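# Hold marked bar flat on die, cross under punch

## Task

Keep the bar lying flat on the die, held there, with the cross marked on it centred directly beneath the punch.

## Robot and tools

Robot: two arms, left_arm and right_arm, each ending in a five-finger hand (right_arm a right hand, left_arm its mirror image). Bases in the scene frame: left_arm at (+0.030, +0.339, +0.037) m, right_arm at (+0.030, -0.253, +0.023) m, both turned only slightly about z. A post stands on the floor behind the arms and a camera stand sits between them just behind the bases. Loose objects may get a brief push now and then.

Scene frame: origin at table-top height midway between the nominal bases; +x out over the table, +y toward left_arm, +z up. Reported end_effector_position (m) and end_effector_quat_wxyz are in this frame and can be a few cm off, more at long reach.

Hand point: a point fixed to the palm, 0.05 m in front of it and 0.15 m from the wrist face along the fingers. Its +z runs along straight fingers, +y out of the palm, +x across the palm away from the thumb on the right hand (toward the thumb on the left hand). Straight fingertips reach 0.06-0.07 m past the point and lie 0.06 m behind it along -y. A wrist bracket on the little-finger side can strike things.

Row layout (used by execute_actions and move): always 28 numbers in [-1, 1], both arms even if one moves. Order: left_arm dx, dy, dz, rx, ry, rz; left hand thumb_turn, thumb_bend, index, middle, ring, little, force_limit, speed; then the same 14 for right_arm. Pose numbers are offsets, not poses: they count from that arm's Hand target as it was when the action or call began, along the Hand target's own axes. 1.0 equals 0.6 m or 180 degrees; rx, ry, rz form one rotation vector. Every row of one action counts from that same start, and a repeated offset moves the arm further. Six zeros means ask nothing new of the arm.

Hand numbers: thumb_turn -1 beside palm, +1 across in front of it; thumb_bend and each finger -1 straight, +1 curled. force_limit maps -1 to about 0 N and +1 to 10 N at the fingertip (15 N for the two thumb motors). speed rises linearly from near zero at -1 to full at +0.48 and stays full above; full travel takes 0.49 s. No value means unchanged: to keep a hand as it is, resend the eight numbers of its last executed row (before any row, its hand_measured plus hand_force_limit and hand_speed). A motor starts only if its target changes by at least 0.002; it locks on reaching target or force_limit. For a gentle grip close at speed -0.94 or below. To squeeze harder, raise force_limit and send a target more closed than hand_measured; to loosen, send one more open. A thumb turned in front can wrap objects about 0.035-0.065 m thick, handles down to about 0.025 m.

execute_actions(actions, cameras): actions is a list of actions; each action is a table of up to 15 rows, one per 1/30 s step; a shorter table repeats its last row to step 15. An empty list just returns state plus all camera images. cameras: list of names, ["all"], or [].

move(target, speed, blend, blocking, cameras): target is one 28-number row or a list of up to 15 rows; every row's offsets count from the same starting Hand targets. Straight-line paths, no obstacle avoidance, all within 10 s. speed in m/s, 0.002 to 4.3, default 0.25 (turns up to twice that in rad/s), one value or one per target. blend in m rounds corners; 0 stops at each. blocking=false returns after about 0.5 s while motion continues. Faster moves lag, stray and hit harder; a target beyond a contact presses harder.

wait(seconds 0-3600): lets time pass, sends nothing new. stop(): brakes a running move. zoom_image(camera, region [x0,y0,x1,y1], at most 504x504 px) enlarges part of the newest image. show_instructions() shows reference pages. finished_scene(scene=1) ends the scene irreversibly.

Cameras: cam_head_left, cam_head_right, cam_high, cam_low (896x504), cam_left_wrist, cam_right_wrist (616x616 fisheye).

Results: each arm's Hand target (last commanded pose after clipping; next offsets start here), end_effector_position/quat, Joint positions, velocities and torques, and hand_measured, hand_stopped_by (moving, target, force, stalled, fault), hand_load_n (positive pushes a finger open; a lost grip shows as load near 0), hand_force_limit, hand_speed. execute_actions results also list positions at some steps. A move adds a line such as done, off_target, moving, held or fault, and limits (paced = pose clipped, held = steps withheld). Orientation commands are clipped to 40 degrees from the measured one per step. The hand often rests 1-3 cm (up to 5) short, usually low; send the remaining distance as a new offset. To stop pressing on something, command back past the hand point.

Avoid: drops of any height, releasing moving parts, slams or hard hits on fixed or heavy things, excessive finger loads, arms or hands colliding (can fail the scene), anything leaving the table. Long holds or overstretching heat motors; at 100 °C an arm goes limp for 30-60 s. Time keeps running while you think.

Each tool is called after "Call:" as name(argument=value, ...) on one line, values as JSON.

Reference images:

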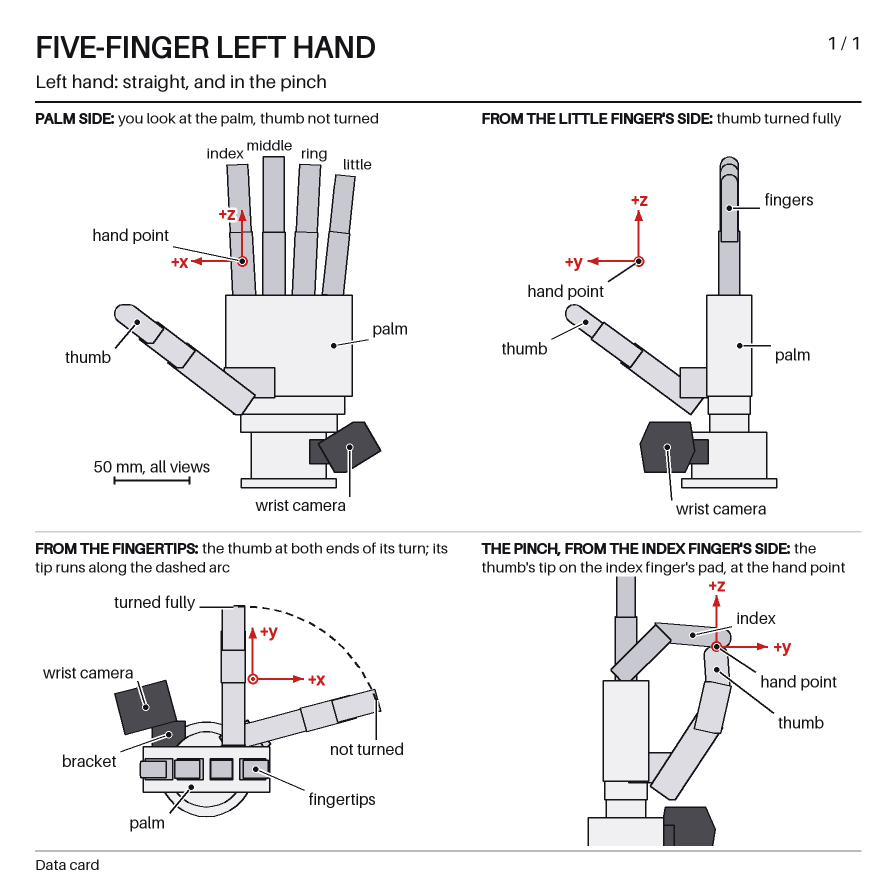

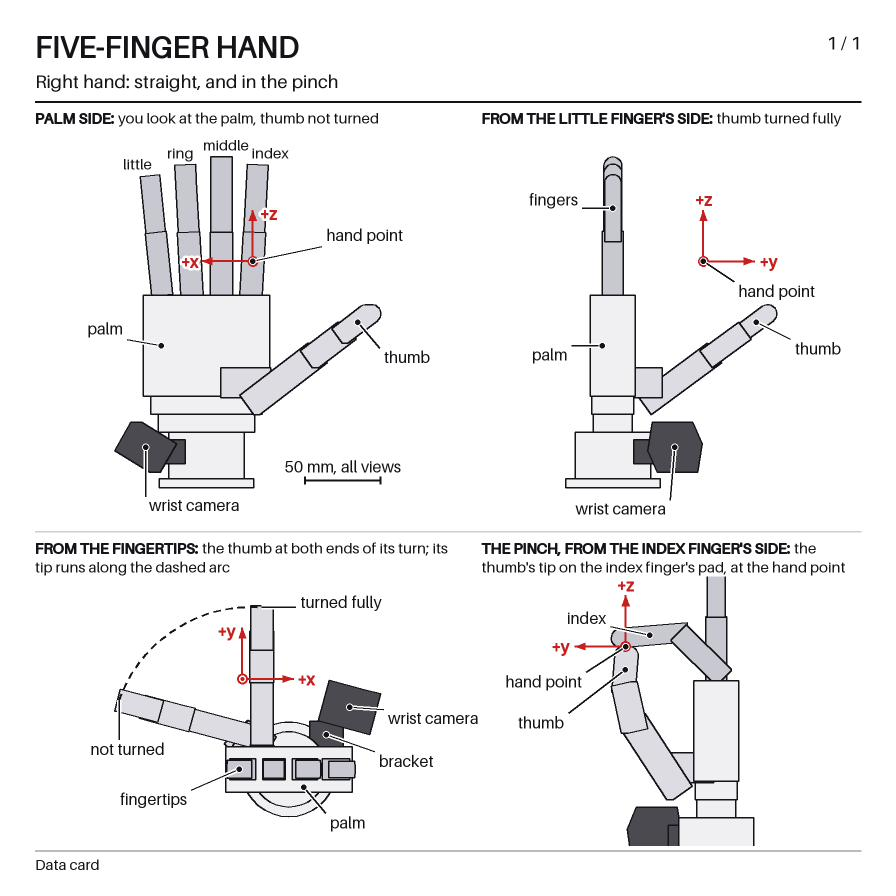

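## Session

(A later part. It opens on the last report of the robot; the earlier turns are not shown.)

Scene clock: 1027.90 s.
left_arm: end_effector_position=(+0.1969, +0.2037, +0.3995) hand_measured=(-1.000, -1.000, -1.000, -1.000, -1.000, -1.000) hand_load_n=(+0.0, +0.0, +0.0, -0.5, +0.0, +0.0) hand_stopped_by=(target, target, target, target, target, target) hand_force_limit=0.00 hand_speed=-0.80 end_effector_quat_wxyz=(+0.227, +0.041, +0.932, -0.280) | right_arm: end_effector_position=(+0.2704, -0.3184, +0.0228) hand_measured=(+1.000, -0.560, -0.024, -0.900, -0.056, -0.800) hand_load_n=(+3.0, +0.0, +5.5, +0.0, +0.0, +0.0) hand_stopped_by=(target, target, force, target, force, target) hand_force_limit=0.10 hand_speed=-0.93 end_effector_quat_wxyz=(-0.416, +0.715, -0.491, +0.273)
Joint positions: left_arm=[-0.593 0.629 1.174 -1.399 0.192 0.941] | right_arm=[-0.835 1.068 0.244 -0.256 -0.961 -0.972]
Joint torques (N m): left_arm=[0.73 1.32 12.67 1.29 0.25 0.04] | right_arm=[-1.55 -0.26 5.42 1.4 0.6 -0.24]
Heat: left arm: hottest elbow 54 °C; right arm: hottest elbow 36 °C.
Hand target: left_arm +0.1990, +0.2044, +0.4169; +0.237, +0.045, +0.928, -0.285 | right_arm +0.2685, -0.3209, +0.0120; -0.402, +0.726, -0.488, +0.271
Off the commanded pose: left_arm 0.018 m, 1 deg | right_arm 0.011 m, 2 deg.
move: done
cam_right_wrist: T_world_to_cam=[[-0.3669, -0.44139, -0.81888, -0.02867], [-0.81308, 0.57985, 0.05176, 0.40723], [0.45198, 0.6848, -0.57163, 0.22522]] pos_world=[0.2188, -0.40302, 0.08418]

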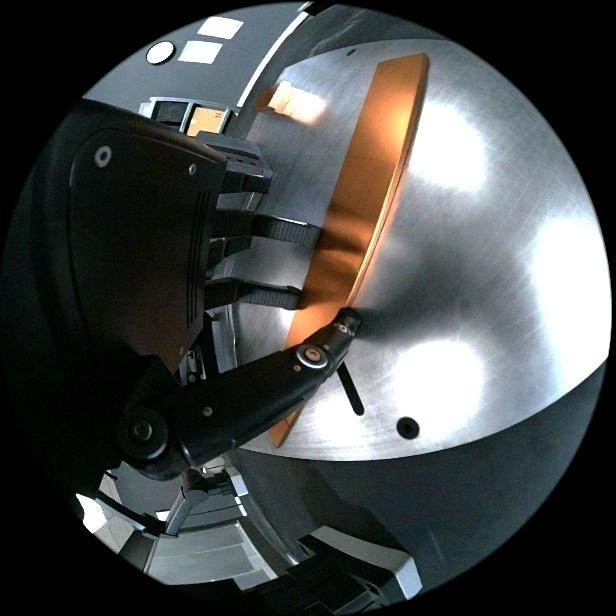

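Call:
wait(seconds=0.1, cameras=["all"])

Call:
zoom_image(camera="cam_low", region=[200, 340, 360, 440])

Call:
zoom_image(camera="cam_left_wrist", region=[100, 240, 300, 400])

Call:
zoom_image(camera="cam_high", region=[250, 340, 450, 440])

Scene clock: 1060.43 s.
left_arm: end_effector_position=(+0.1969, +0.2037, +0.3995) hand_measured=(-1.000, -1.000, -1.000, -1.000, -1.000, -1.000) hand_load_n=(+0.0, -0.5, +0.0, +0.0, +0.0, +0.0) hand_stopped_by=(target, target, target, target, target, target) hand_force_limit=0.00 hand_speed=-0.80 end_effector_quat_wxyz=(+0.227, +0.041, +0.932, -0.280) | right_arm: end_effector_position=(+0.2704, -0.3184, +0.0228) hand_measured=(+1.000, -0.560, -0.024, -0.900, -0.056, -0.800) hand_load_n=(+3.0, +0.0, +5.5, +0.0, +0.0, +0.0) hand_stopped_by=(target, target, force, target, force, target) hand_force_limit=0.10 hand_speed=-0.93 end_effector_quat_wxyz=(-0.416, +0.715, -0.491, +0.273)
Joint positions: left_arm=[-0.593 0.629 1.174 -1.399 0.192 0.941] | right_arm=[-0.835 1.068 0.244 -0.256 -0.961 -0.972]
Joint torques (N m): left_arm=[0.73 1.32 12.67 1.29 0.24 0.04] | right_arm=[-1.14 -0.62 5.3 1.36 0.65 -0.24]
Heat: left arm: hottest elbow 54 °C; right arm: hottest elbow 35 °C.
Hand target: left_arm +0.1990, +0.2044, +0.4169; +0.237, +0.045, +0.928, -0.285 | right_arm +0.2685, -0.3209, +0.0120; -0.402, +0.726, -0.488, +0.271
Off the commanded pose: left_arm 0.018 m, 1 deg | right_arm 0.011 m, 2 deg.
wait: 0.10 s; at rest from the start
cam_left_wrist: T_world_to_cam=[[-0.47052, -0.81678, 0.33388, 0.12577], [-0.87879, 0.4679, -0.09379, 0.11379], [-0.07962, -0.33754, -0.93794, 0.57764]] pos_world=[0.20516, 0.24446, 0.51047]
cam_right_wrist: T_world_to_cam=[[-0.3669, -0.44139, -0.81888, -0.02867], [-0.81308, 0.57985, 0.05176, 0.40723], [0.45198, 0.6848, -0.57163, 0.22522]] pos_world=[0.2188, -0.40302, 0.08418]

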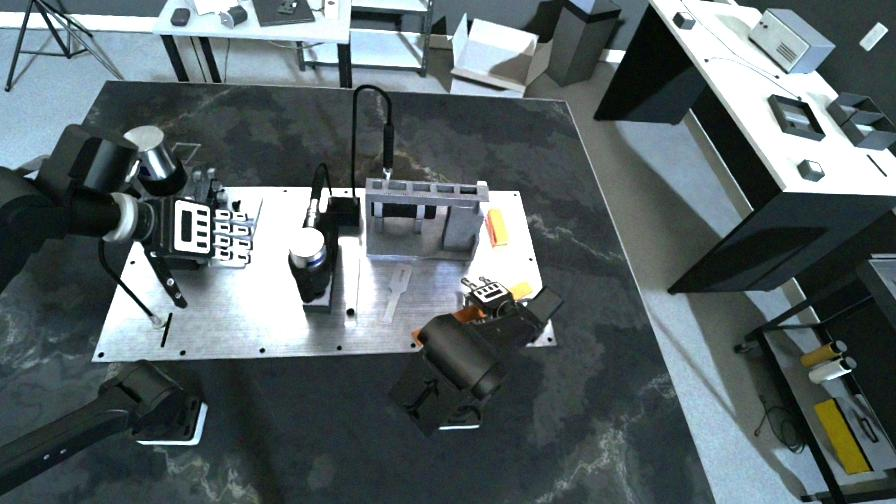

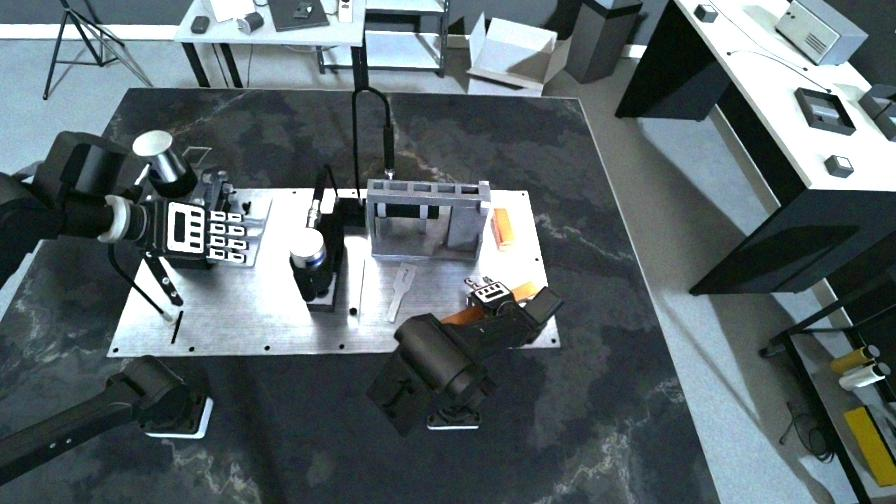

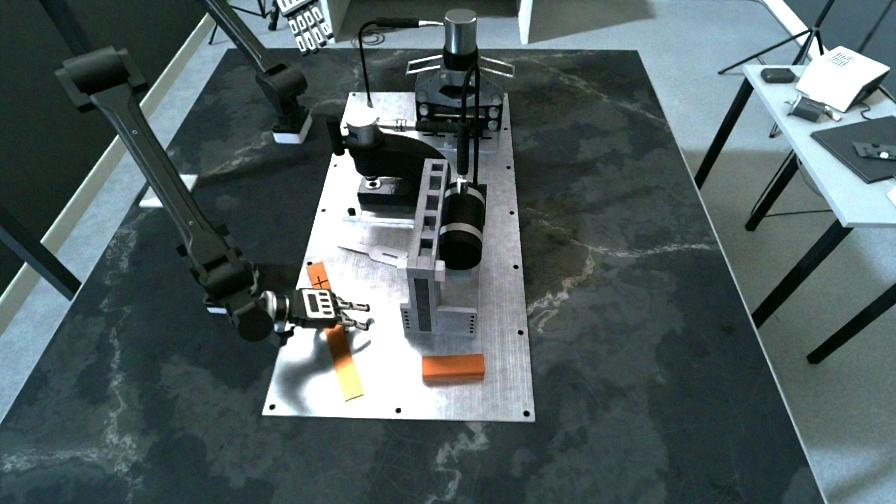

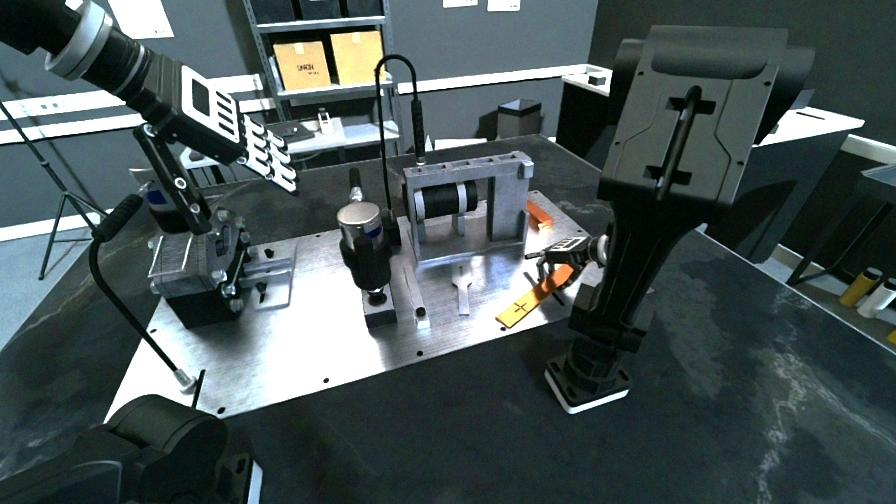

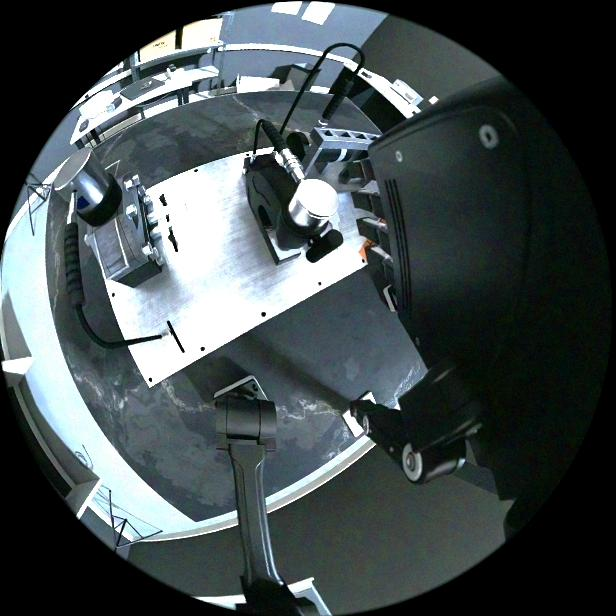

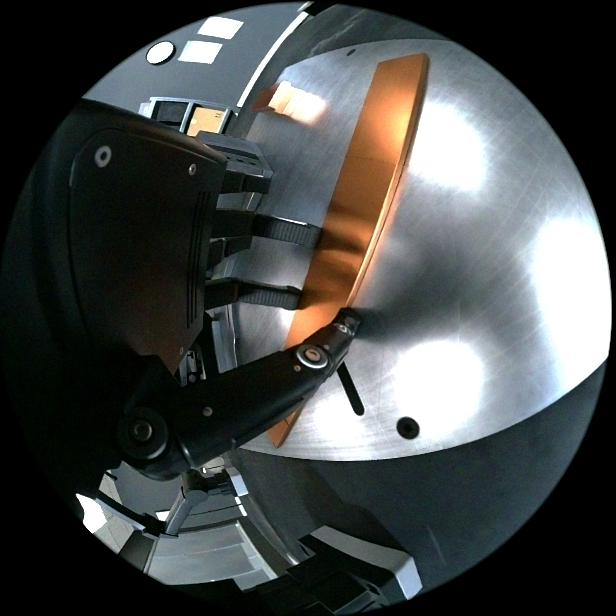

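Scaled by 3.150.

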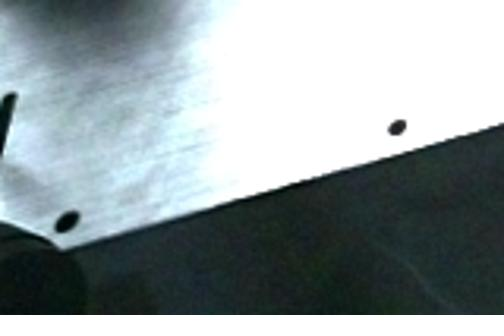

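Scaled by 2.520 from the camera's image (finer frame: 880x880).

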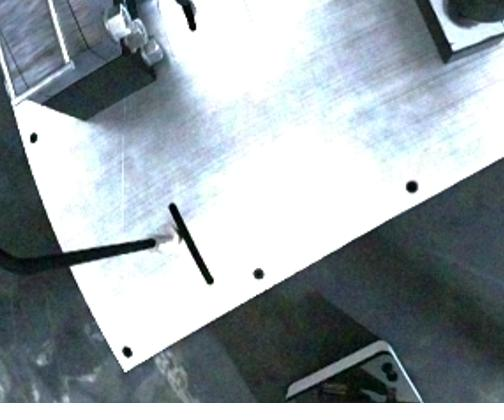

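Scaled by 2.520.

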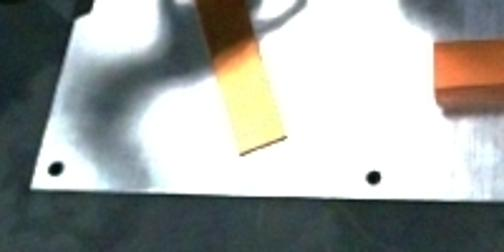

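Call:
move(target=[0, 0, 0, 0, 0, 0, -1, -1, -1, -1, -1, -1, 0, -0.8, 0, 0, 0, 0, 0, 0, 1, -0.56, -0.3, -0.9, -0.3, -0.8, 0.2, -0.7], speed=0.02)

Call:
move(target=[0, 0, 0, 0, 0, 0, -1, -1, -1, -1, -1, -1, 0, -0.8, 0, 0.0020, 0.0060, -0.022, 0, 0, 1, -0.56, -0.3, -0.9, -0.3, -0.8, 0.2, -0.7], speed=0.04, cameras=["cam_right_wrist"])

Call:
zoom_image(camera="cam_right_wrist", region=[240, 200, 400, 360])

Scene clock: 1111.43 s.
left_arm: end_effector_position=(+0.1969, +0.2037, +0.3995) hand_measured=(-1.000, -1.000, -1.000, -1.000, -1.000, -1.000) hand_load_n=(+0.0, +0.0, +0.0, +0.0, -0.5, +0.0) hand_stopped_by=(target, target, target, target, target, target) hand_force_limit=0.00 hand_speed=-0.80 end_effector_quat_wxyz=(+0.227, +0.041, +0.932, -0.280) | right_arm: end_effector_position=(+0.2699, -0.3191, +0.0221) hand_measured=(+1.000, -0.560, -0.300, -0.900, -0.300, -0.800) hand_load_n=(+4.0, +0.0, +0.0, +0.0, +0.0, +0.0) hand_stopped_by=(target, target, target, target, target, target) hand_force_limit=0.20 hand_speed=-0.70 end_effector_quat_wxyz=(-0.414, +0.714, -0.495, +0.271)
Joint positions: left_arm=[-0.593 0.629 1.174 -1.399 0.192 0.941] | right_arm=[-0.835 1.068 0.244 -0.256 -0.954 -0.966]
Joint torques (N m): left_arm=[0.73 1.32 12.67 1.29 0.24 0.04] | right_arm=[-0.67 -0.21 5.03 1.85 0.37 -0.38]
Motor temperatures (°C): left_arm=[26 26 55 25 28 26] | right_arm=[29 28 35 27 28 29]
Heat: left arm: hottest elbow 55 °C; right arm: hottest elbow 35 °C.
Hand target: left_arm +0.1990, +0.2044, +0.4169; +0.237, +0.045, +0.928, -0.285 | right_arm +0.2685, -0.3209, +0.0120; -0.402, +0.726, -0.488, +0.271
Off the commanded pose: left_arm 0.018 m, 1 deg | right_arm 0.010 m, 2 deg.
move: done

Scene clock: 1112.70 s.
left_arm: end_effector_position=(+0.1969, +0.2037, +0.3995) hand_measured=(-1.000, -1.000, -1.000, -1.000, -1.000, -1.000) hand_load_n=(+0.0, +0.0, +0.0, +0.0, +0.0, +0.0) hand_stopped_by=(target, target, target, target, target, target) hand_force_limit=0.00 hand_speed=-0.80 end_effector_quat_wxyz=(+0.227, +0.041, +0.932, -0.280) | right_arm: end_effector_position=(+0.2726, -0.3183, +0.0199) hand_measured=(+1.000, -0.560, -0.300, -0.900, -0.300, -0.800) hand_load_n=(+5.0, +0.0, +0.0, +0.0, -1.5, +0.0) hand_stopped_by=(target, target, target, target, target, target) hand_force_limit=0.20 hand_speed=-0.70 end_effector_quat_wxyz=(-0.394, +0.721, -0.509, +0.258)
Joint positions: left_arm=[-0.593 0.629 1.174 -1.399 0.192 0.941] | right_arm=[-0.782 1.058 0.255 -0.259 -0.879 -0.91]
Joint torques (N m): left_arm=[0.73 1.26 12.67 1.29 0.25 0.04] | right_arm=[0.03 -0.5 5.64 0.98 0.88 -0.43]
Motor temperatures (°C): left_arm=[26 26 55 25 28 26] | right_arm=[29 28 35 27 28 29]
Heat: left arm: hottest elbow 55 °C; right arm: hottest elbow 35 °C.
Hand target: left_arm +0.1990, +0.2044, +0.4169; +0.237, +0.045, +0.928, -0.285 | right_arm +0.2708, -0.3199, +0.0091; -0.376, +0.739, -0.497, +0.254
Off the commanded pose: left_arm 0.018 m, 1 deg | right_arm 0.011 m, 3 deg.
move: off_target (right_arm)
cam_right_wrist: T_world_to_cam=[[-0.42436, -0.44455, -0.78886, -0.01618], [-0.79754, 0.59603, 0.09314, 0.40916], [0.42878, 0.66867, -0.60748, 0.22441]] pos_world=[0.22323, -0.40112, 0.08545]

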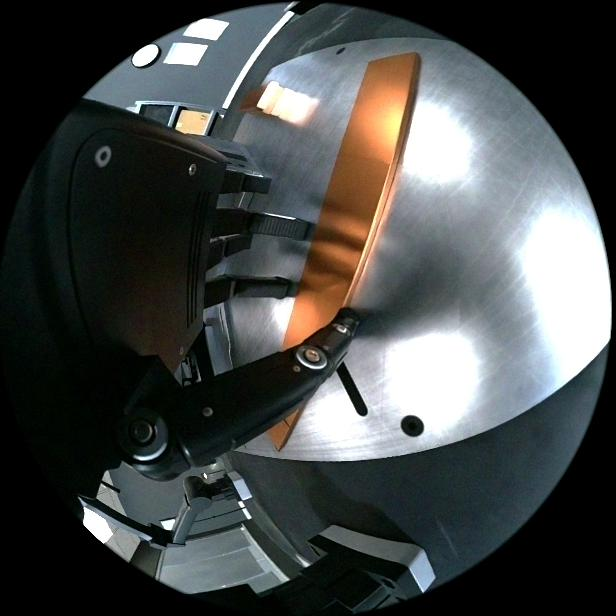

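Scaled by 3.150 from the camera's image (finer frame: 880x880).

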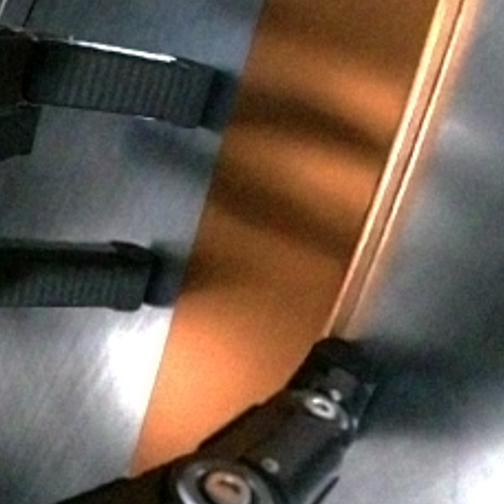

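Call:
move(target=[0, 0, 0, 0, 0, 0, -1, -1, -1, -1, -1, -1, 0, -0.8, 0, 0.0027, 0.0020, 0, 0, -0.014, 1, -0.56, -0.3, -0.9, -0.3, -0.8, 0.2, -0.7], speed=0.04)

Scene clock: 1135.07 s.
left_arm: end_effector_position=(+0.1969, +0.2037, +0.3995) hand_measured=(-1.000, -1.000, -1.000, -1.000, -1.000, -1.000) hand_load_n=(+0.0, +0.0, +0.0, +0.0, +0.0, +0.0) hand_stopped_by=(target, target, target, target, target, target) hand_force_limit=0.00 hand_speed=-0.80 end_effector_quat_wxyz=(+0.227, +0.041, +0.932, -0.280) | right_arm: end_effector_position=(+0.2734, -0.3176, +0.0200) hand_measured=(+1.000, -0.560, -0.300, -0.900, -0.300, -0.800) hand_load_n=(+5.0, +0.0, +0.0, +0.0, -0.5, +0.0) hand_stopped_by=(target, target, target, target, target, target) hand_force_limit=0.20 hand_speed=-0.70 end_effector_quat_wxyz=(-0.391, +0.725, -0.504, +0.259)
Joint positions: left_arm=[-0.593 0.629 1.174 -1.399 0.192 0.941] | right_arm=[-0.771 1.053 0.255 -0.259 -0.872 -0.915]
Joint torques (N m): left_arm=[0.73 1.26 12.67 1.29 0.24 0.04] | right_arm=[-0.44 -0.85 5.14 1.24 0.76 -0.74]
Motor temperatures (°C): left_arm=[26 26 55 25 28 26] | right_arm=[29 28 35 27 28 29]
Heat: left arm: hottest elbow 55 °C; right arm: hottest elbow 35 °C.
Hand target: left_arm +0.1990, +0.2044, +0.4169; +0.237, +0.045, +0.928, -0.285 | right_arm +0.2708, -0.3200, +0.0070; -0.371, +0.750, -0.481, +0.262
Off the commanded pose: left_arm 0.018 m, 1 deg | right_arm 0.013 m, 4 deg.
move: off_target (right_arm)

Call:
move(target=[0, 0, 0, 0, 0, 0, -1, -1, -1, -1, -1, -1, 0, -0.8, 0, 0, 0, 0, 0, 0, 1, -0.56, 0.15, -0.9, 0.15, -0.8, 0.1, -0.93], cameras=["cam_right_wrist"])

Call:
zoom_image(camera="cam_right_wrist", region=[240, 200, 400, 360])

Scene clock: 1145.37 s.
left_arm: end_effector_position=(+0.1969, +0.2037, +0.3995) hand_measured=(-1.000, -1.000, -1.000, -1.000, -1.000, -1.000) hand_load_n=(+0.0, +0.0, +0.0, -0.5, +0.0, +0.0) hand_stopped_by=(target, target, target, target, target, target) hand_force_limit=0.00 hand_speed=-0.80 end_effector_quat_wxyz=(+0.227, +0.041, +0.932, -0.280) | right_arm: end_effector_position=(+0.2738, -0.3169, +0.0201) hand_measured=(+1.000, -0.562, -0.034, -0.900, -0.060, -0.800) hand_load_n=(+5.0, +4.5, +6.0, -0.5, +3.0, +0.0) hand_stopped_by=(target, target, force, target, force, target) hand_force_limit=0.10 hand_speed=-0.93 end_effector_quat_wxyz=(-0.391, +0.728, -0.499, +0.260)
Joint positions: left_arm=[-0.593 0.629 1.174 -1.399 0.192 0.941] | right_arm=[-0.767 1.052 0.255 -0.259 -0.873 -0.922]
Joint torques (N m): left_arm=[0.73 1.32 12.67 1.29 0.24 0.04] | right_arm=[-0.44 -0.38 5.16 1.32 0.75 -0.73]
Motor temperatures (°C): left_arm=[26 26 55 25 28 26] | right_arm=[29 28 35 27 28 29]
Heat: left arm: hottest elbow 55 °C; right arm: hottest elbow 35 °C.
Hand target: left_arm +0.1990, +0.2044, +0.4169; +0.237, +0.045, +0.928, -0.285 | right_arm +0.2708, -0.3200, +0.0070; -0.371, +0.750, -0.481, +0.262
Off the commanded pose: left_arm 0.018 m, 1 deg | right_arm 0.014 m, 4 deg.
move: done
cam_right_wrist: T_world_to_cam=[[-0.413, -0.4658, -0.7826, -0.02481], [-0.80854, 0.58301, 0.07968, 0.4085], [0.41915, 0.66567, -0.61741, 0.225]] pos_world=[0.22573, -0.3995, 0.08696]

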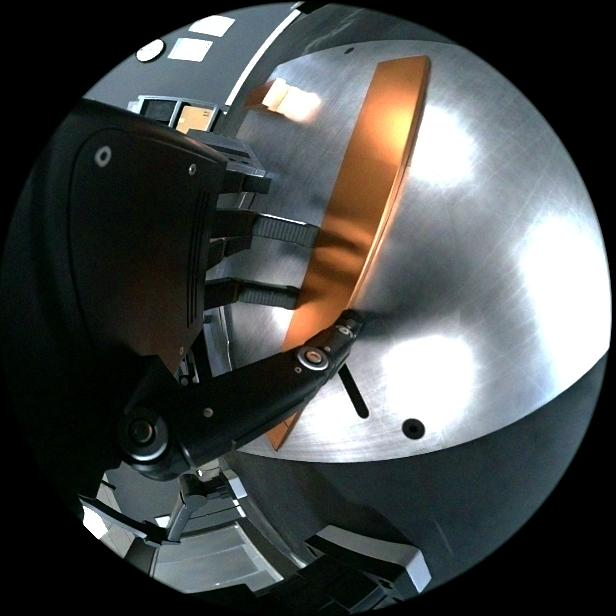

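Scaled by 3.150 from the camera's image (finer frame: 880x880).

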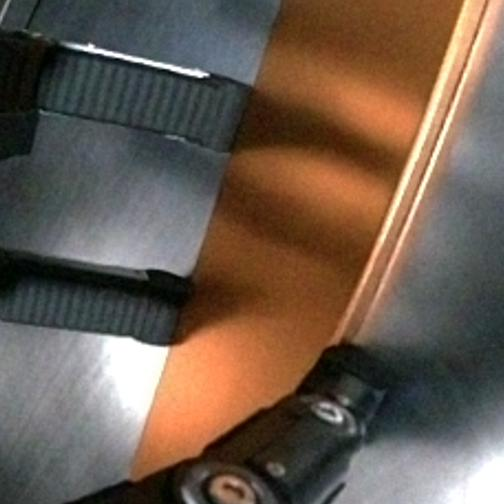

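Call:
move(target=[0, 0, 0, 0, 0, 0, -1, -1, -1, -1, -1, -1, 0, -0.8, 0, 0.0108, 0.0078, 0, 0, 0, 1, -0.56, 0.15, -0.9, 0.15, -0.8, 0.1, -0.93], speed=0.03, cameras=["cam_right_wrist"])

Call:
zoom_image(camera="cam_right_wrist", region=[240, 200, 400, 360])

Scene clock: 1171.30 s.
left_arm: end_effector_position=(+0.1969, +0.2037, +0.3995) hand_measured=(-1.000, -1.000, -1.000, -1.000, -1.000, -1.000) hand_load_n=(+0.0, +0.0, +0.0, +0.0, +0.0, +0.0) hand_stopped_by=(target, target, target, target, target, target) hand_force_limit=0.00 hand_speed=-0.80 end_effector_quat_wxyz=(+0.227, +0.041, +0.932, -0.280) | right_arm: end_effector_position=(+0.2743, -0.3171, +0.0203) hand_measured=(+1.000, -0.562, -0.034, -0.900, -0.058, -0.800) hand_load_n=(+5.5, +5.0, +4.5, -0.5, +1.5, +0.0) hand_stopped_by=(target, target, force, target, force, target) hand_force_limit=0.10 hand_speed=-0.93 end_effector_quat_wxyz=(-0.391, +0.728, -0.498, +0.261)
Joint positions: left_arm=[-0.593 0.629 1.174 -1.399 0.192 0.941] | right_arm=[-0.767 1.053 0.255 -0.256 -0.875 -0.922]
Joint torques (N m): left_arm=[0.73 1.32 12.67 1.29 0.24 0.04] | right_arm=[-0.79 2.14 4.67 2.67 0.8 -0.74]
Motor temperatures (°C): left_arm=[26 26 55 25 28 26] | right_arm=[29 28 35 27 28 30]
Heat: left arm: hottest elbow 55 °C; right arm: hottest elbow 35 °C.
Hand target: left_arm +0.1990, +0.2044, +0.4169; +0.237, +0.045, +0.928, -0.285 | right_arm +0.2709, -0.3202, -0.0010; -0.371, +0.750, -0.481, +0.262
Off the commanded pose: left_arm 0.018 m, 1 deg | right_arm 0.022 m, 4 deg.
move: off_target (right_arm)
cam_right_wrist: T_world_to_cam=[[-0.41089, -0.46642, -0.78334, -0.02539], [-0.80914, 0.58247, 0.07761, 0.40904], [0.42008, 0.66572, -0.61673, 0.22472]] pos_world=[0.22613, -0.3997, 0.08696]

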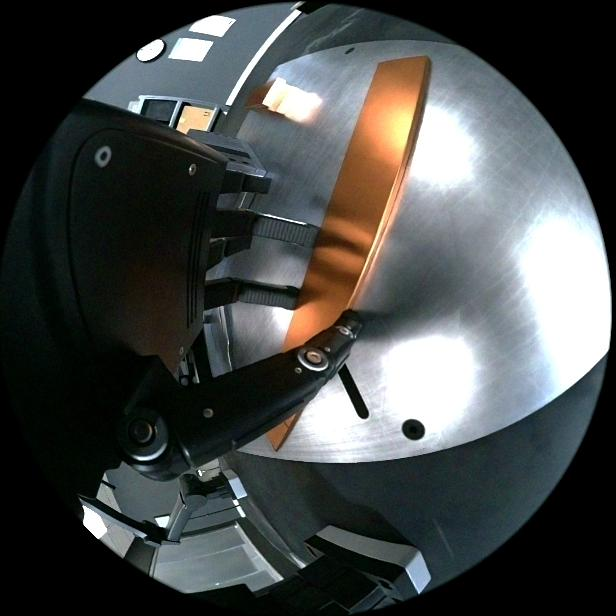

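Scaled by 3.150 from the camera's image (finer frame: 880x880).

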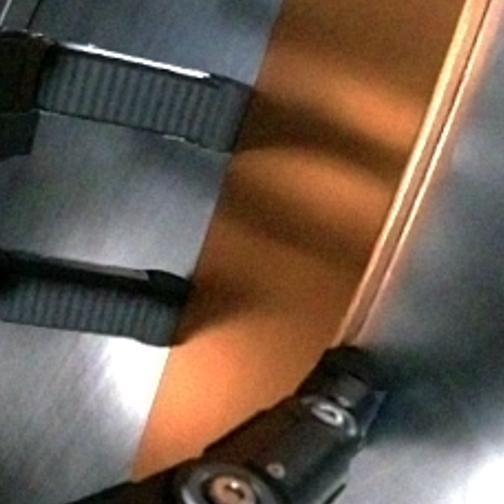

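Call:
move(target=[0, 0, 0, 0, 0, 0, -1, -1, -1, -1, -1, -1, 0, -0.8, 0, 0, 0, 0, 0, 0, 1, -0.56, 0.25, -0.9, 0.25, -0.8, 0.35, -0.95])

Call:
move(target=[0, 0, 0, 0, 0, 0, -1, -1, -1, -1, -1, -1, 0, -0.8, 0, 0, 0, 0, 0, 0, 1, -0.3, 0.25, -0.9, 0.25, -0.8, 0.6, -0.95], cameras=["cam_right_wrist"])

Call:
zoom_image(camera="cam_right_wrist", region=[240, 200, 400, 360])

Scene clock: 1187.23 s.
left_arm: end_effector_position=(+0.1969, +0.2037, +0.3995) hand_measured=(-1.000, -1.000, -1.000, -1.000, -1.000, -1.000) hand_load_n=(+0.0, +0.0, +0.0, +0.0, +0.0, +0.0) hand_stopped_by=(target, target, target, target, target, target) hand_force_limit=0.00 hand_speed=-0.80 end_effector_quat_wxyz=(+0.227, +0.041, +0.932, -0.280) | right_arm: end_effector_position=(+0.2750, -0.3172, +0.0206) hand_measured=(+1.000, -0.562, -0.020, -0.900, -0.028, -0.800) hand_load_n=(+6.5, +8.0, +3.0, +0.0, +6.5, +0.0) hand_stopped_by=(target, target, force, target, force, target) hand_force_limit=0.35 hand_speed=-0.95 end_effector_quat_wxyz=(-0.392, +0.728, -0.497, +0.262)
Joint positions: left_arm=[-0.593 0.629 1.174 -1.399 0.192 0.941] | right_arm=[-0.767 1.053 0.255 -0.253 -0.877 -0.922]
Joint torques (N m): left_arm=[0.73 1.26 12.67 1.29 0.24 0.04] | right_arm=[-1.2 1.67 4.53 2.28 0.97 -0.71]
Motor temperatures (°C): left_arm=[26 26 55 25 28 26] | right_arm=[29 28 34 27 28 30]
Heat: left arm: hottest elbow 55 °C; right arm: hottest elbow 34 °C.
Hand target: left_arm +0.1990, +0.2044, +0.4169; +0.237, +0.045, +0.928, -0.285 | right_arm +0.2709, -0.3202, -0.0009; -0.371, +0.750, -0.481, +0.262
Off the commanded pose: left_arm 0.018 m, 1 deg | right_arm 0.022 m, 4 deg.
move: done

Scene clock: 1187.73 s.
left_arm: end_effector_position=(+0.1969, +0.2037, +0.3995) hand_measured=(-1.000, -1.000, -1.000, -1.000, -1.000, -1.000) hand_load_n=(-0.5, +0.0, +0.0, +0.0, +0.0, +0.0) hand_stopped_by=(target, target, target, target, target, target) hand_force_limit=0.00 hand_speed=-0.80 end_effector_quat_wxyz=(+0.227, +0.041, +0.932, -0.280) | right_arm: end_effector_position=(+0.2750, -0.3172, +0.0207) hand_measured=(+1.000, -0.548, -0.020, -0.900, -0.028, -0.800) hand_load_n=(+6.5, +11.5, +4.0, +0.0, +7.5, +0.0) hand_stopped_by=(target, force, force, target, force, target) hand_force_limit=0.60 hand_speed=-0.95 end_effector_quat_wxyz=(-0.392, +0.728, -0.497, +0.262)
Joint positions: left_arm=[-0.593 0.629 1.174 -1.399 0.192 0.941] | right_arm=[-0.767 1.053 0.255 -0.253 -0.878 -0.922]
Joint torques (N m): left_arm=[0.73 1.32 12.67 1.31 0.24 0.04] | right_arm=[-1.14 1.2 4.59 2.25 0.96 -0.69]
Motor temperatures (°C): left_arm=[26 26 55 25 28 26] | right_arm=[29 28 34 27 28 30]
Heat: left arm: hottest elbow 55 °C; right arm: hottest elbow 34 °C.
Hand target: left_arm +0.1990, +0.2044, +0.4169; +0.237, +0.045, +0.928, -0.285 | right_arm +0.2709, -0.3202, -0.0009; -0.371, +0.750, -0.481, +0.262
Off the commanded pose: left_arm 0.018 m, 1 deg | right_arm 0.022 m, 4 deg.
move: done
cam_right_wrist: T_world_to_cam=[[-0.40677, -0.46763, -0.78477, -0.02629], [-0.8105, 0.58107, 0.07385, 0.40955], [0.42147, 0.66609, -0.61537, 0.22448]] pos_world=[0.22663, -0.39979, 0.08726]

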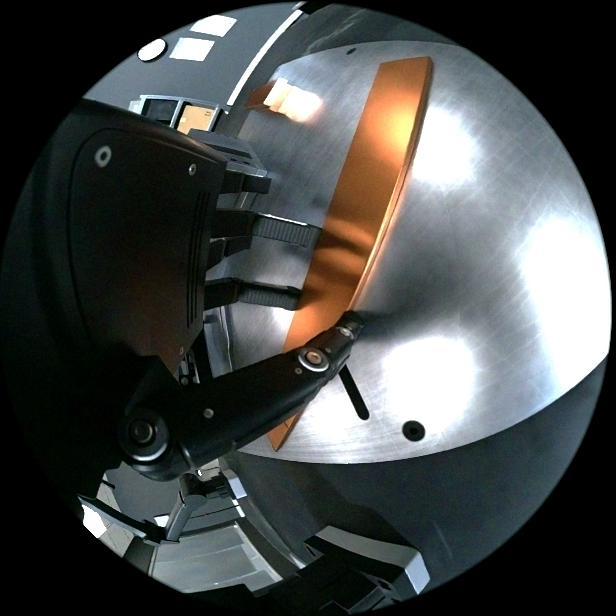

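Scaled by 3.150 from the camera's image (finer frame: 880x880).

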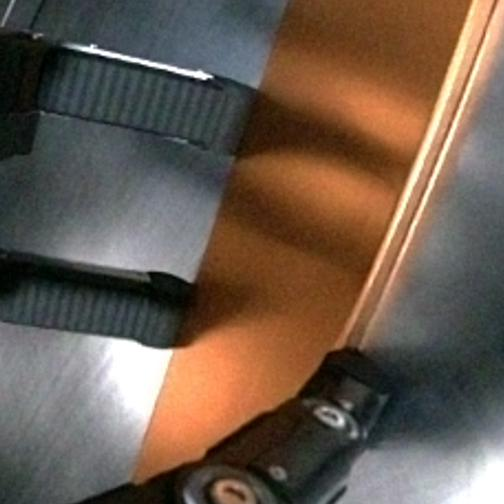

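Call:
move(target=[0, 0, 0, 0, 0, 0, -1, -1, -1, -1, -1, -1, 0, -0.8, 0.0019, -0.0418, -0.0304, 0, 0, 0, 1, -0.3, 0.25, -0.9, 0.25, -0.8, 0.6, -0.95], speed=0.05, cameras=["cam_right_wrist", "cam_low", "cam_high"])

Call:
zoom_image(camera="cam_right_wrist", region=[240, 200, 400, 360])

Scene clock: 1202.63 s.
left_arm: end_effector_position=(+0.1969, +0.2037, +0.3995) hand_measured=(-1.000, -1.000, -1.000, -1.000, -1.000, -1.000) hand_load_n=(+0.0, -0.5, +0.0, +0.0, +0.0, +0.0) hand_stopped_by=(target, target, target, target, target, target) hand_force_limit=0.00 hand_speed=-0.80 end_effector_quat_wxyz=(+0.227, +0.041, +0.932, -0.280) | right_arm: end_effector_position=(+0.2658, -0.3149, +0.0239) hand_measured=(+1.000, -0.544, -0.020, -0.900, -0.028, -0.800) hand_load_n=(+0.0, +0.0, +2.5, +0.0, +0.0, +0.0) hand_stopped_by=(target, force, force, target, force, target) hand_force_limit=0.60 hand_speed=-0.95 end_effector_quat_wxyz=(-0.376, +0.743, -0.490, +0.258)
Joint positions: left_arm=[-0.593 0.629 1.174 -1.399 0.192 0.941] | right_arm=[-0.76 0.992 0.259 -0.348 -0.848 -0.971]
Joint torques (N m): left_arm=[0.73 1.32 12.67 1.29 0.25 0.04] | right_arm=[-1.67 -2.73 7.82 0.13 -0.16 -0.16]
Motor temperatures (°C): left_arm=[26 26 55 25 28 26] | right_arm=[29 28 34 27 28 30]
Heat: left arm: hottest elbow 55 °C; right arm: hottest elbow 34 °C.
Hand target: left_arm +0.1990, +0.2044, +0.4169; +0.237, +0.045, +0.928, -0.285 | right_arm +0.2709, -0.3203, +0.0301; -0.371, +0.750, -0.481, +0.262
Off the commanded pose: left_arm 0.018 m, 1 deg | right_arm 0.010 m, 2 deg.
move: done
cam_right_wrist: T_world_to_cam=[[-0.41635, -0.50185, -0.75816, -0.03529], [-0.82006, 0.56737, 0.07479, 0.39873], [0.39262, 0.65287, -0.64777, 0.23315]] pos_world=[0.22075, -0.39616, 0.09445]
Images, in order (width x height): cam_high 896x504, cam_low 896x504, cam_right_wrist 616x616.

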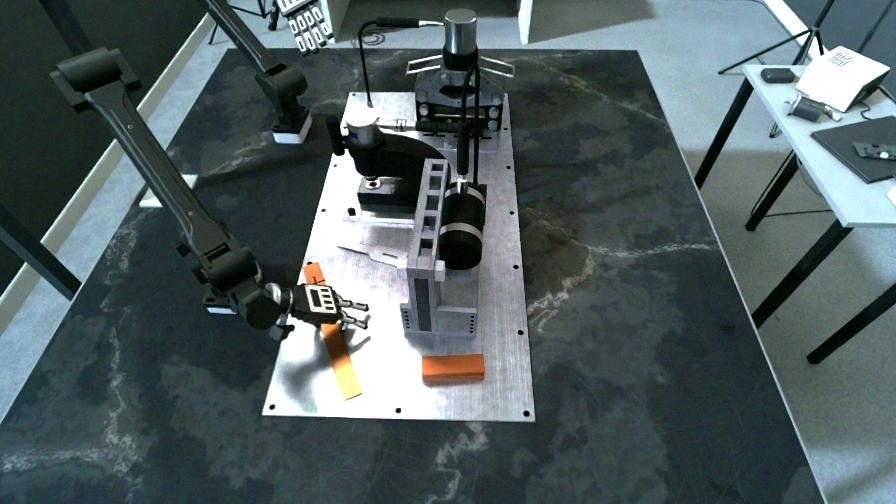

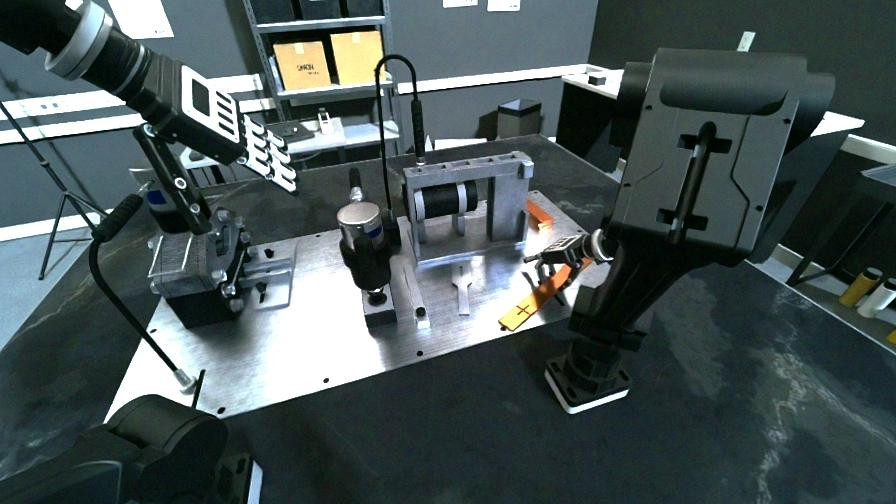

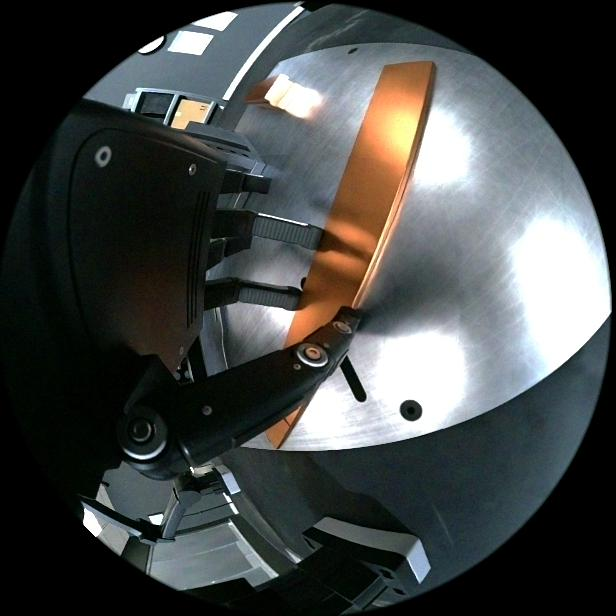

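Scaled by 3.150 from the camera's image (finer frame: 880x880).

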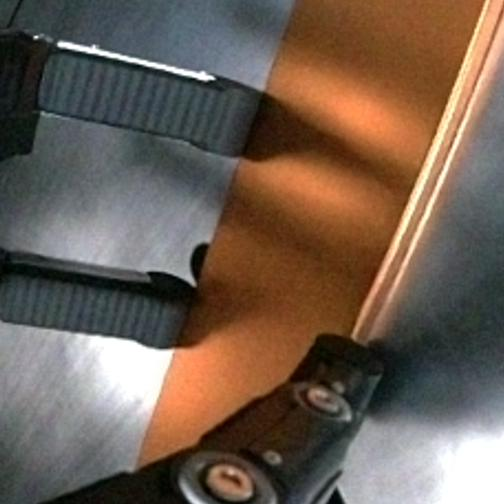

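Call:
move(target=[0, 0, 0, 0, 0, 0, -1, -1, -1, -1, -1, -1, 0, -0.8, 0, 0, 0, 0, 0, 0, 1, -0.64, -0.3, -0.9, -0.3, -0.8, 0.2, -0.7], speed=0.02)

Call:
move(target=[0, 0, 0, 0, 0, 0, -1, -1, -1, -1, -1, -1, 0, -0.8, -0.0107, 0.0452, 0.0252, 0, 0, 0, 1, -0.64, -0.3, -0.9, -0.3, -0.8, 0.2, -0.7], speed=0.04, cameras=["cam_right_wrist"])

Call:
zoom_image(camera="cam_right_wrist", region=[240, 200, 400, 360])

Scene clock: 1318.73 s.
left_arm: end_effector_position=(+0.1969, +0.2037, +0.3995) hand_measured=(-1.000, -1.000, -1.000, -1.000, -1.000, -1.000) hand_load_n=(+0.0, +0.0, +0.0, +0.0, +0.0, +0.0) hand_stopped_by=(target, target, target, target, target, target) hand_force_limit=0.00 hand_speed=-0.80 end_effector_quat_wxyz=(+0.227, +0.041, +0.932, -0.280) | right_arm: end_effector_position=(+0.2641, -0.3144, +0.0232) hand_measured=(+1.000, -0.640, -0.300, -0.900, -0.300, -0.800) hand_load_n=(+0.0, +0.0, -1.5, +0.0, +0.0, +0.0) hand_stopped_by=(target, target, target, target, target, target) hand_force_limit=0.20 hand_speed=-0.70 end_effector_quat_wxyz=(-0.374, +0.744, -0.492, +0.255)
Joint positions: left_arm=[-0.593 0.629 1.174 -1.399 0.192 0.941] | right_arm=[-0.76 0.99 0.259 -0.359 -0.843 -0.973]
Joint torques (N m): left_arm=[0.73 1.26 12.67 1.29 0.24 0.04] | right_arm=[-0.91 -1.61 7.87 0.53 -0.32 -0.11]
Motor temperatures (°C): left_arm=[26 26 56 25 28 26] | right_arm=[29 28 36 27 27 29]
Heat: left arm: hottest elbow 56 °C; right arm: hottest elbow 36 °C.
Hand target: left_arm +0.1990, +0.2044, +0.4169; +0.237, +0.045, +0.928, -0.285 | right_arm +0.2708, -0.3202, +0.0300; -0.371, +0.750, -0.481, +0.262
Off the commanded pose: left_arm 0.018 m, 1 deg | right_arm 0.011 m, 2 deg.
move: done

Scene clock: 1320.07 s.
left_arm: end_effector_position=(+0.1969, +0.2037, +0.3995) hand_measured=(-1.000, -1.000, -1.000, -1.000, -1.000, -1.000) hand_load_n=(+0.0, +0.0, +0.0, -0.5, +0.0, +0.0) hand_stopped_by=(target, target, target, target, target, target) hand_force_limit=0.00 hand_speed=-0.80 end_effector_quat_wxyz=(+0.227, +0.041, +0.932, -0.280) | right_arm: end_effector_position=(+0.2723, -0.3169, +0.0212) hand_measured=(+1.000, -0.642, -0.300, -0.900, -0.300, -0.800) hand_load_n=(+6.5, +4.0, +0.0, -0.5, +0.0, +0.0) hand_stopped_by=(target, target, target, target, target, target) hand_force_limit=0.20 hand_speed=-0.70 end_effector_quat_wxyz=(-0.385, +0.736, -0.489, +0.265)
Joint positions: left_arm=[-0.593 0.629 1.174 -1.399 0.192 0.941] | right_arm=[-0.762 1.03 0.253 -0.279 -0.866 -0.947]
Joint torques (N m): left_arm=[0.73 1.26 12.67 1.29 0.25 0.04] | right_arm=[-2.08 1.26 3.7 2.52 0.37 -0.55]
Motor temperatures (°C): left_arm=[26 26 56 25 28 26] | right_arm=[29 28 36 27 27 29]
Heat: left arm: hottest elbow 56 °C; right arm: hottest elbow 36 °C.
Hand target: left_arm +0.1990, +0.2044, +0.4169; +0.237, +0.045, +0.928, -0.285 | right_arm +0.2653, -0.3168, -0.0010; -0.371, +0.750, -0.481, +0.262
Off the commanded pose: left_arm 0.018 m, 1 deg | right_arm 0.023 m, 2 deg.
move: off_target (right_arm)
cam_right_wrist: T_world_to_cam=[[-0.40261, -0.49118, -0.77243, -0.03568], [-0.81769, 0.57227, 0.0623, 0.40666], [0.41143, 0.65669, -0.63204, 0.22587]] pos_world=[0.22523, -0.39857, 0.08986]

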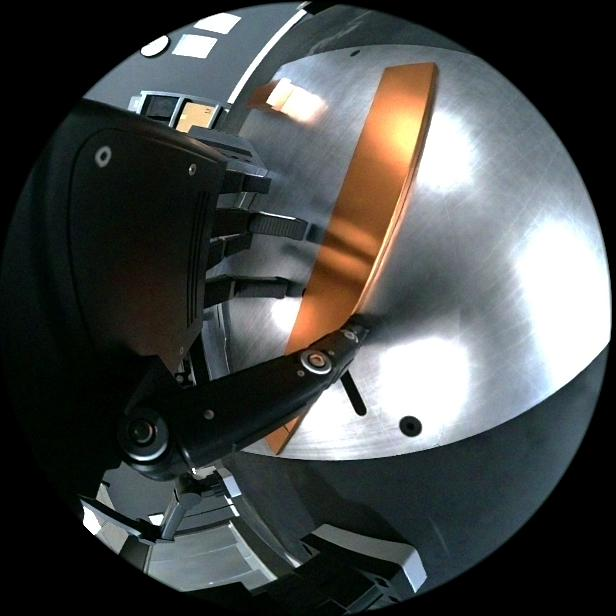

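Scaled by 3.150 from the camera's image (finer frame: 880x880).

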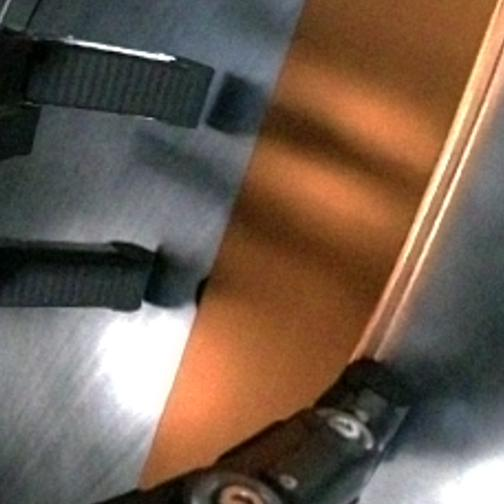

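Call:
move(target=[0, 0, 0, 0, 0, 0, -1, -1, -1, -1, -1, -1, 0, -0.8, 0, 0, 0, 0, 0, 0, 1, -0.64, 0.2, -0.9, 0.2, -0.8, 0.2, -0.93], cameras=["cam_right_wrist"])

Call:
zoom_image(camera="cam_right_wrist", region=[240, 200, 400, 360])

Scene clock: 1335.37 s.
left_arm: end_effector_position=(+0.1969, +0.2037, +0.3995) hand_measured=(-1.000, -1.000, -1.000, -1.000, -1.000, -1.000) hand_load_n=(+0.0, +0.0, +0.0, +0.0, +0.5, +0.0) hand_stopped_by=(target, target, target, target, target, target) hand_force_limit=0.00 hand_speed=-0.80 end_effector_quat_wxyz=(+0.227, +0.041, +0.932, -0.280) | right_arm: end_effector_position=(+0.2732, -0.3167, +0.0217) hand_measured=(+1.000, -0.642, +0.066, -0.900, +0.200, -0.800) hand_load_n=(+6.0, +8.5, +6.0, +0.0, +0.0, +0.0) hand_stopped_by=(target, target, force, target, target, target) hand_force_limit=0.20 hand_speed=-0.93 end_effector_quat_wxyz=(-0.387, +0.736, -0.488, +0.266)
Joint positions: left_arm=[-0.593 0.629 1.174 -1.399 0.192 0.941] | right_arm=[-0.762 1.032 0.253 -0.274 -0.871 -0.946]
Joint torques (N m): left_arm=[0.73 1.32 12.67 1.29 0.25 0.04] | right_arm=[-2.02 0.91 3.69 2.44 0.53 -0.58]
Motor temperatures (°C): left_arm=[26 26 56 25 28 26] | right_arm=[29 28 36 27 27 29]
Heat: left arm: hottest elbow 56 °C; right arm: hottest elbow 36 °C.
Hand target: left_arm +0.1990, +0.2044, +0.4169; +0.237, +0.045, +0.928, -0.285 | right_arm +0.2653, -0.3169, -0.0010; -0.371, +0.750, -0.481, +0.262
Off the commanded pose: left_arm 0.018 m, 1 deg | right_arm 0.024 m, 3 deg.
move: done
cam_right_wrist: T_world_to_cam=[[-0.39841, -0.49003, -0.77533, -0.03562], [-0.81885, 0.57086, 0.05997, 0.40714], [0.41323, 0.65877, -0.6287, 0.22571]] pos_world=[0.22593, -0.39857, 0.08987]

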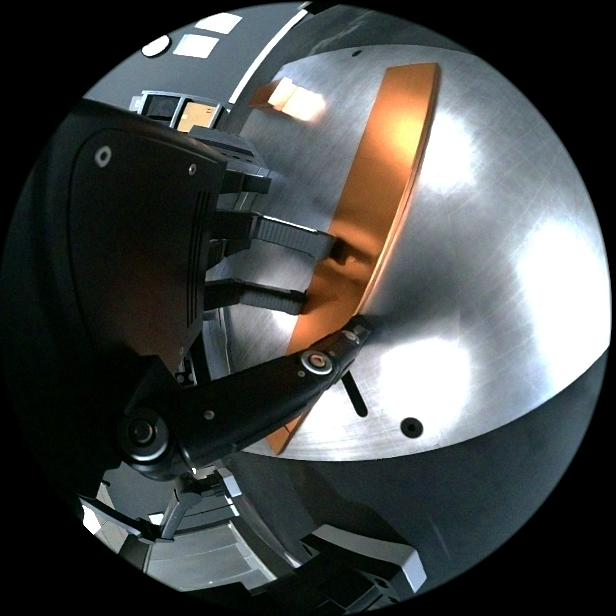

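Scaled by 3.150 from the camera's image (finer frame: 880x880).

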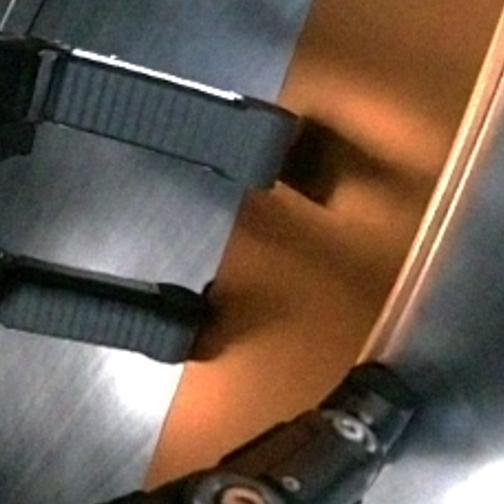

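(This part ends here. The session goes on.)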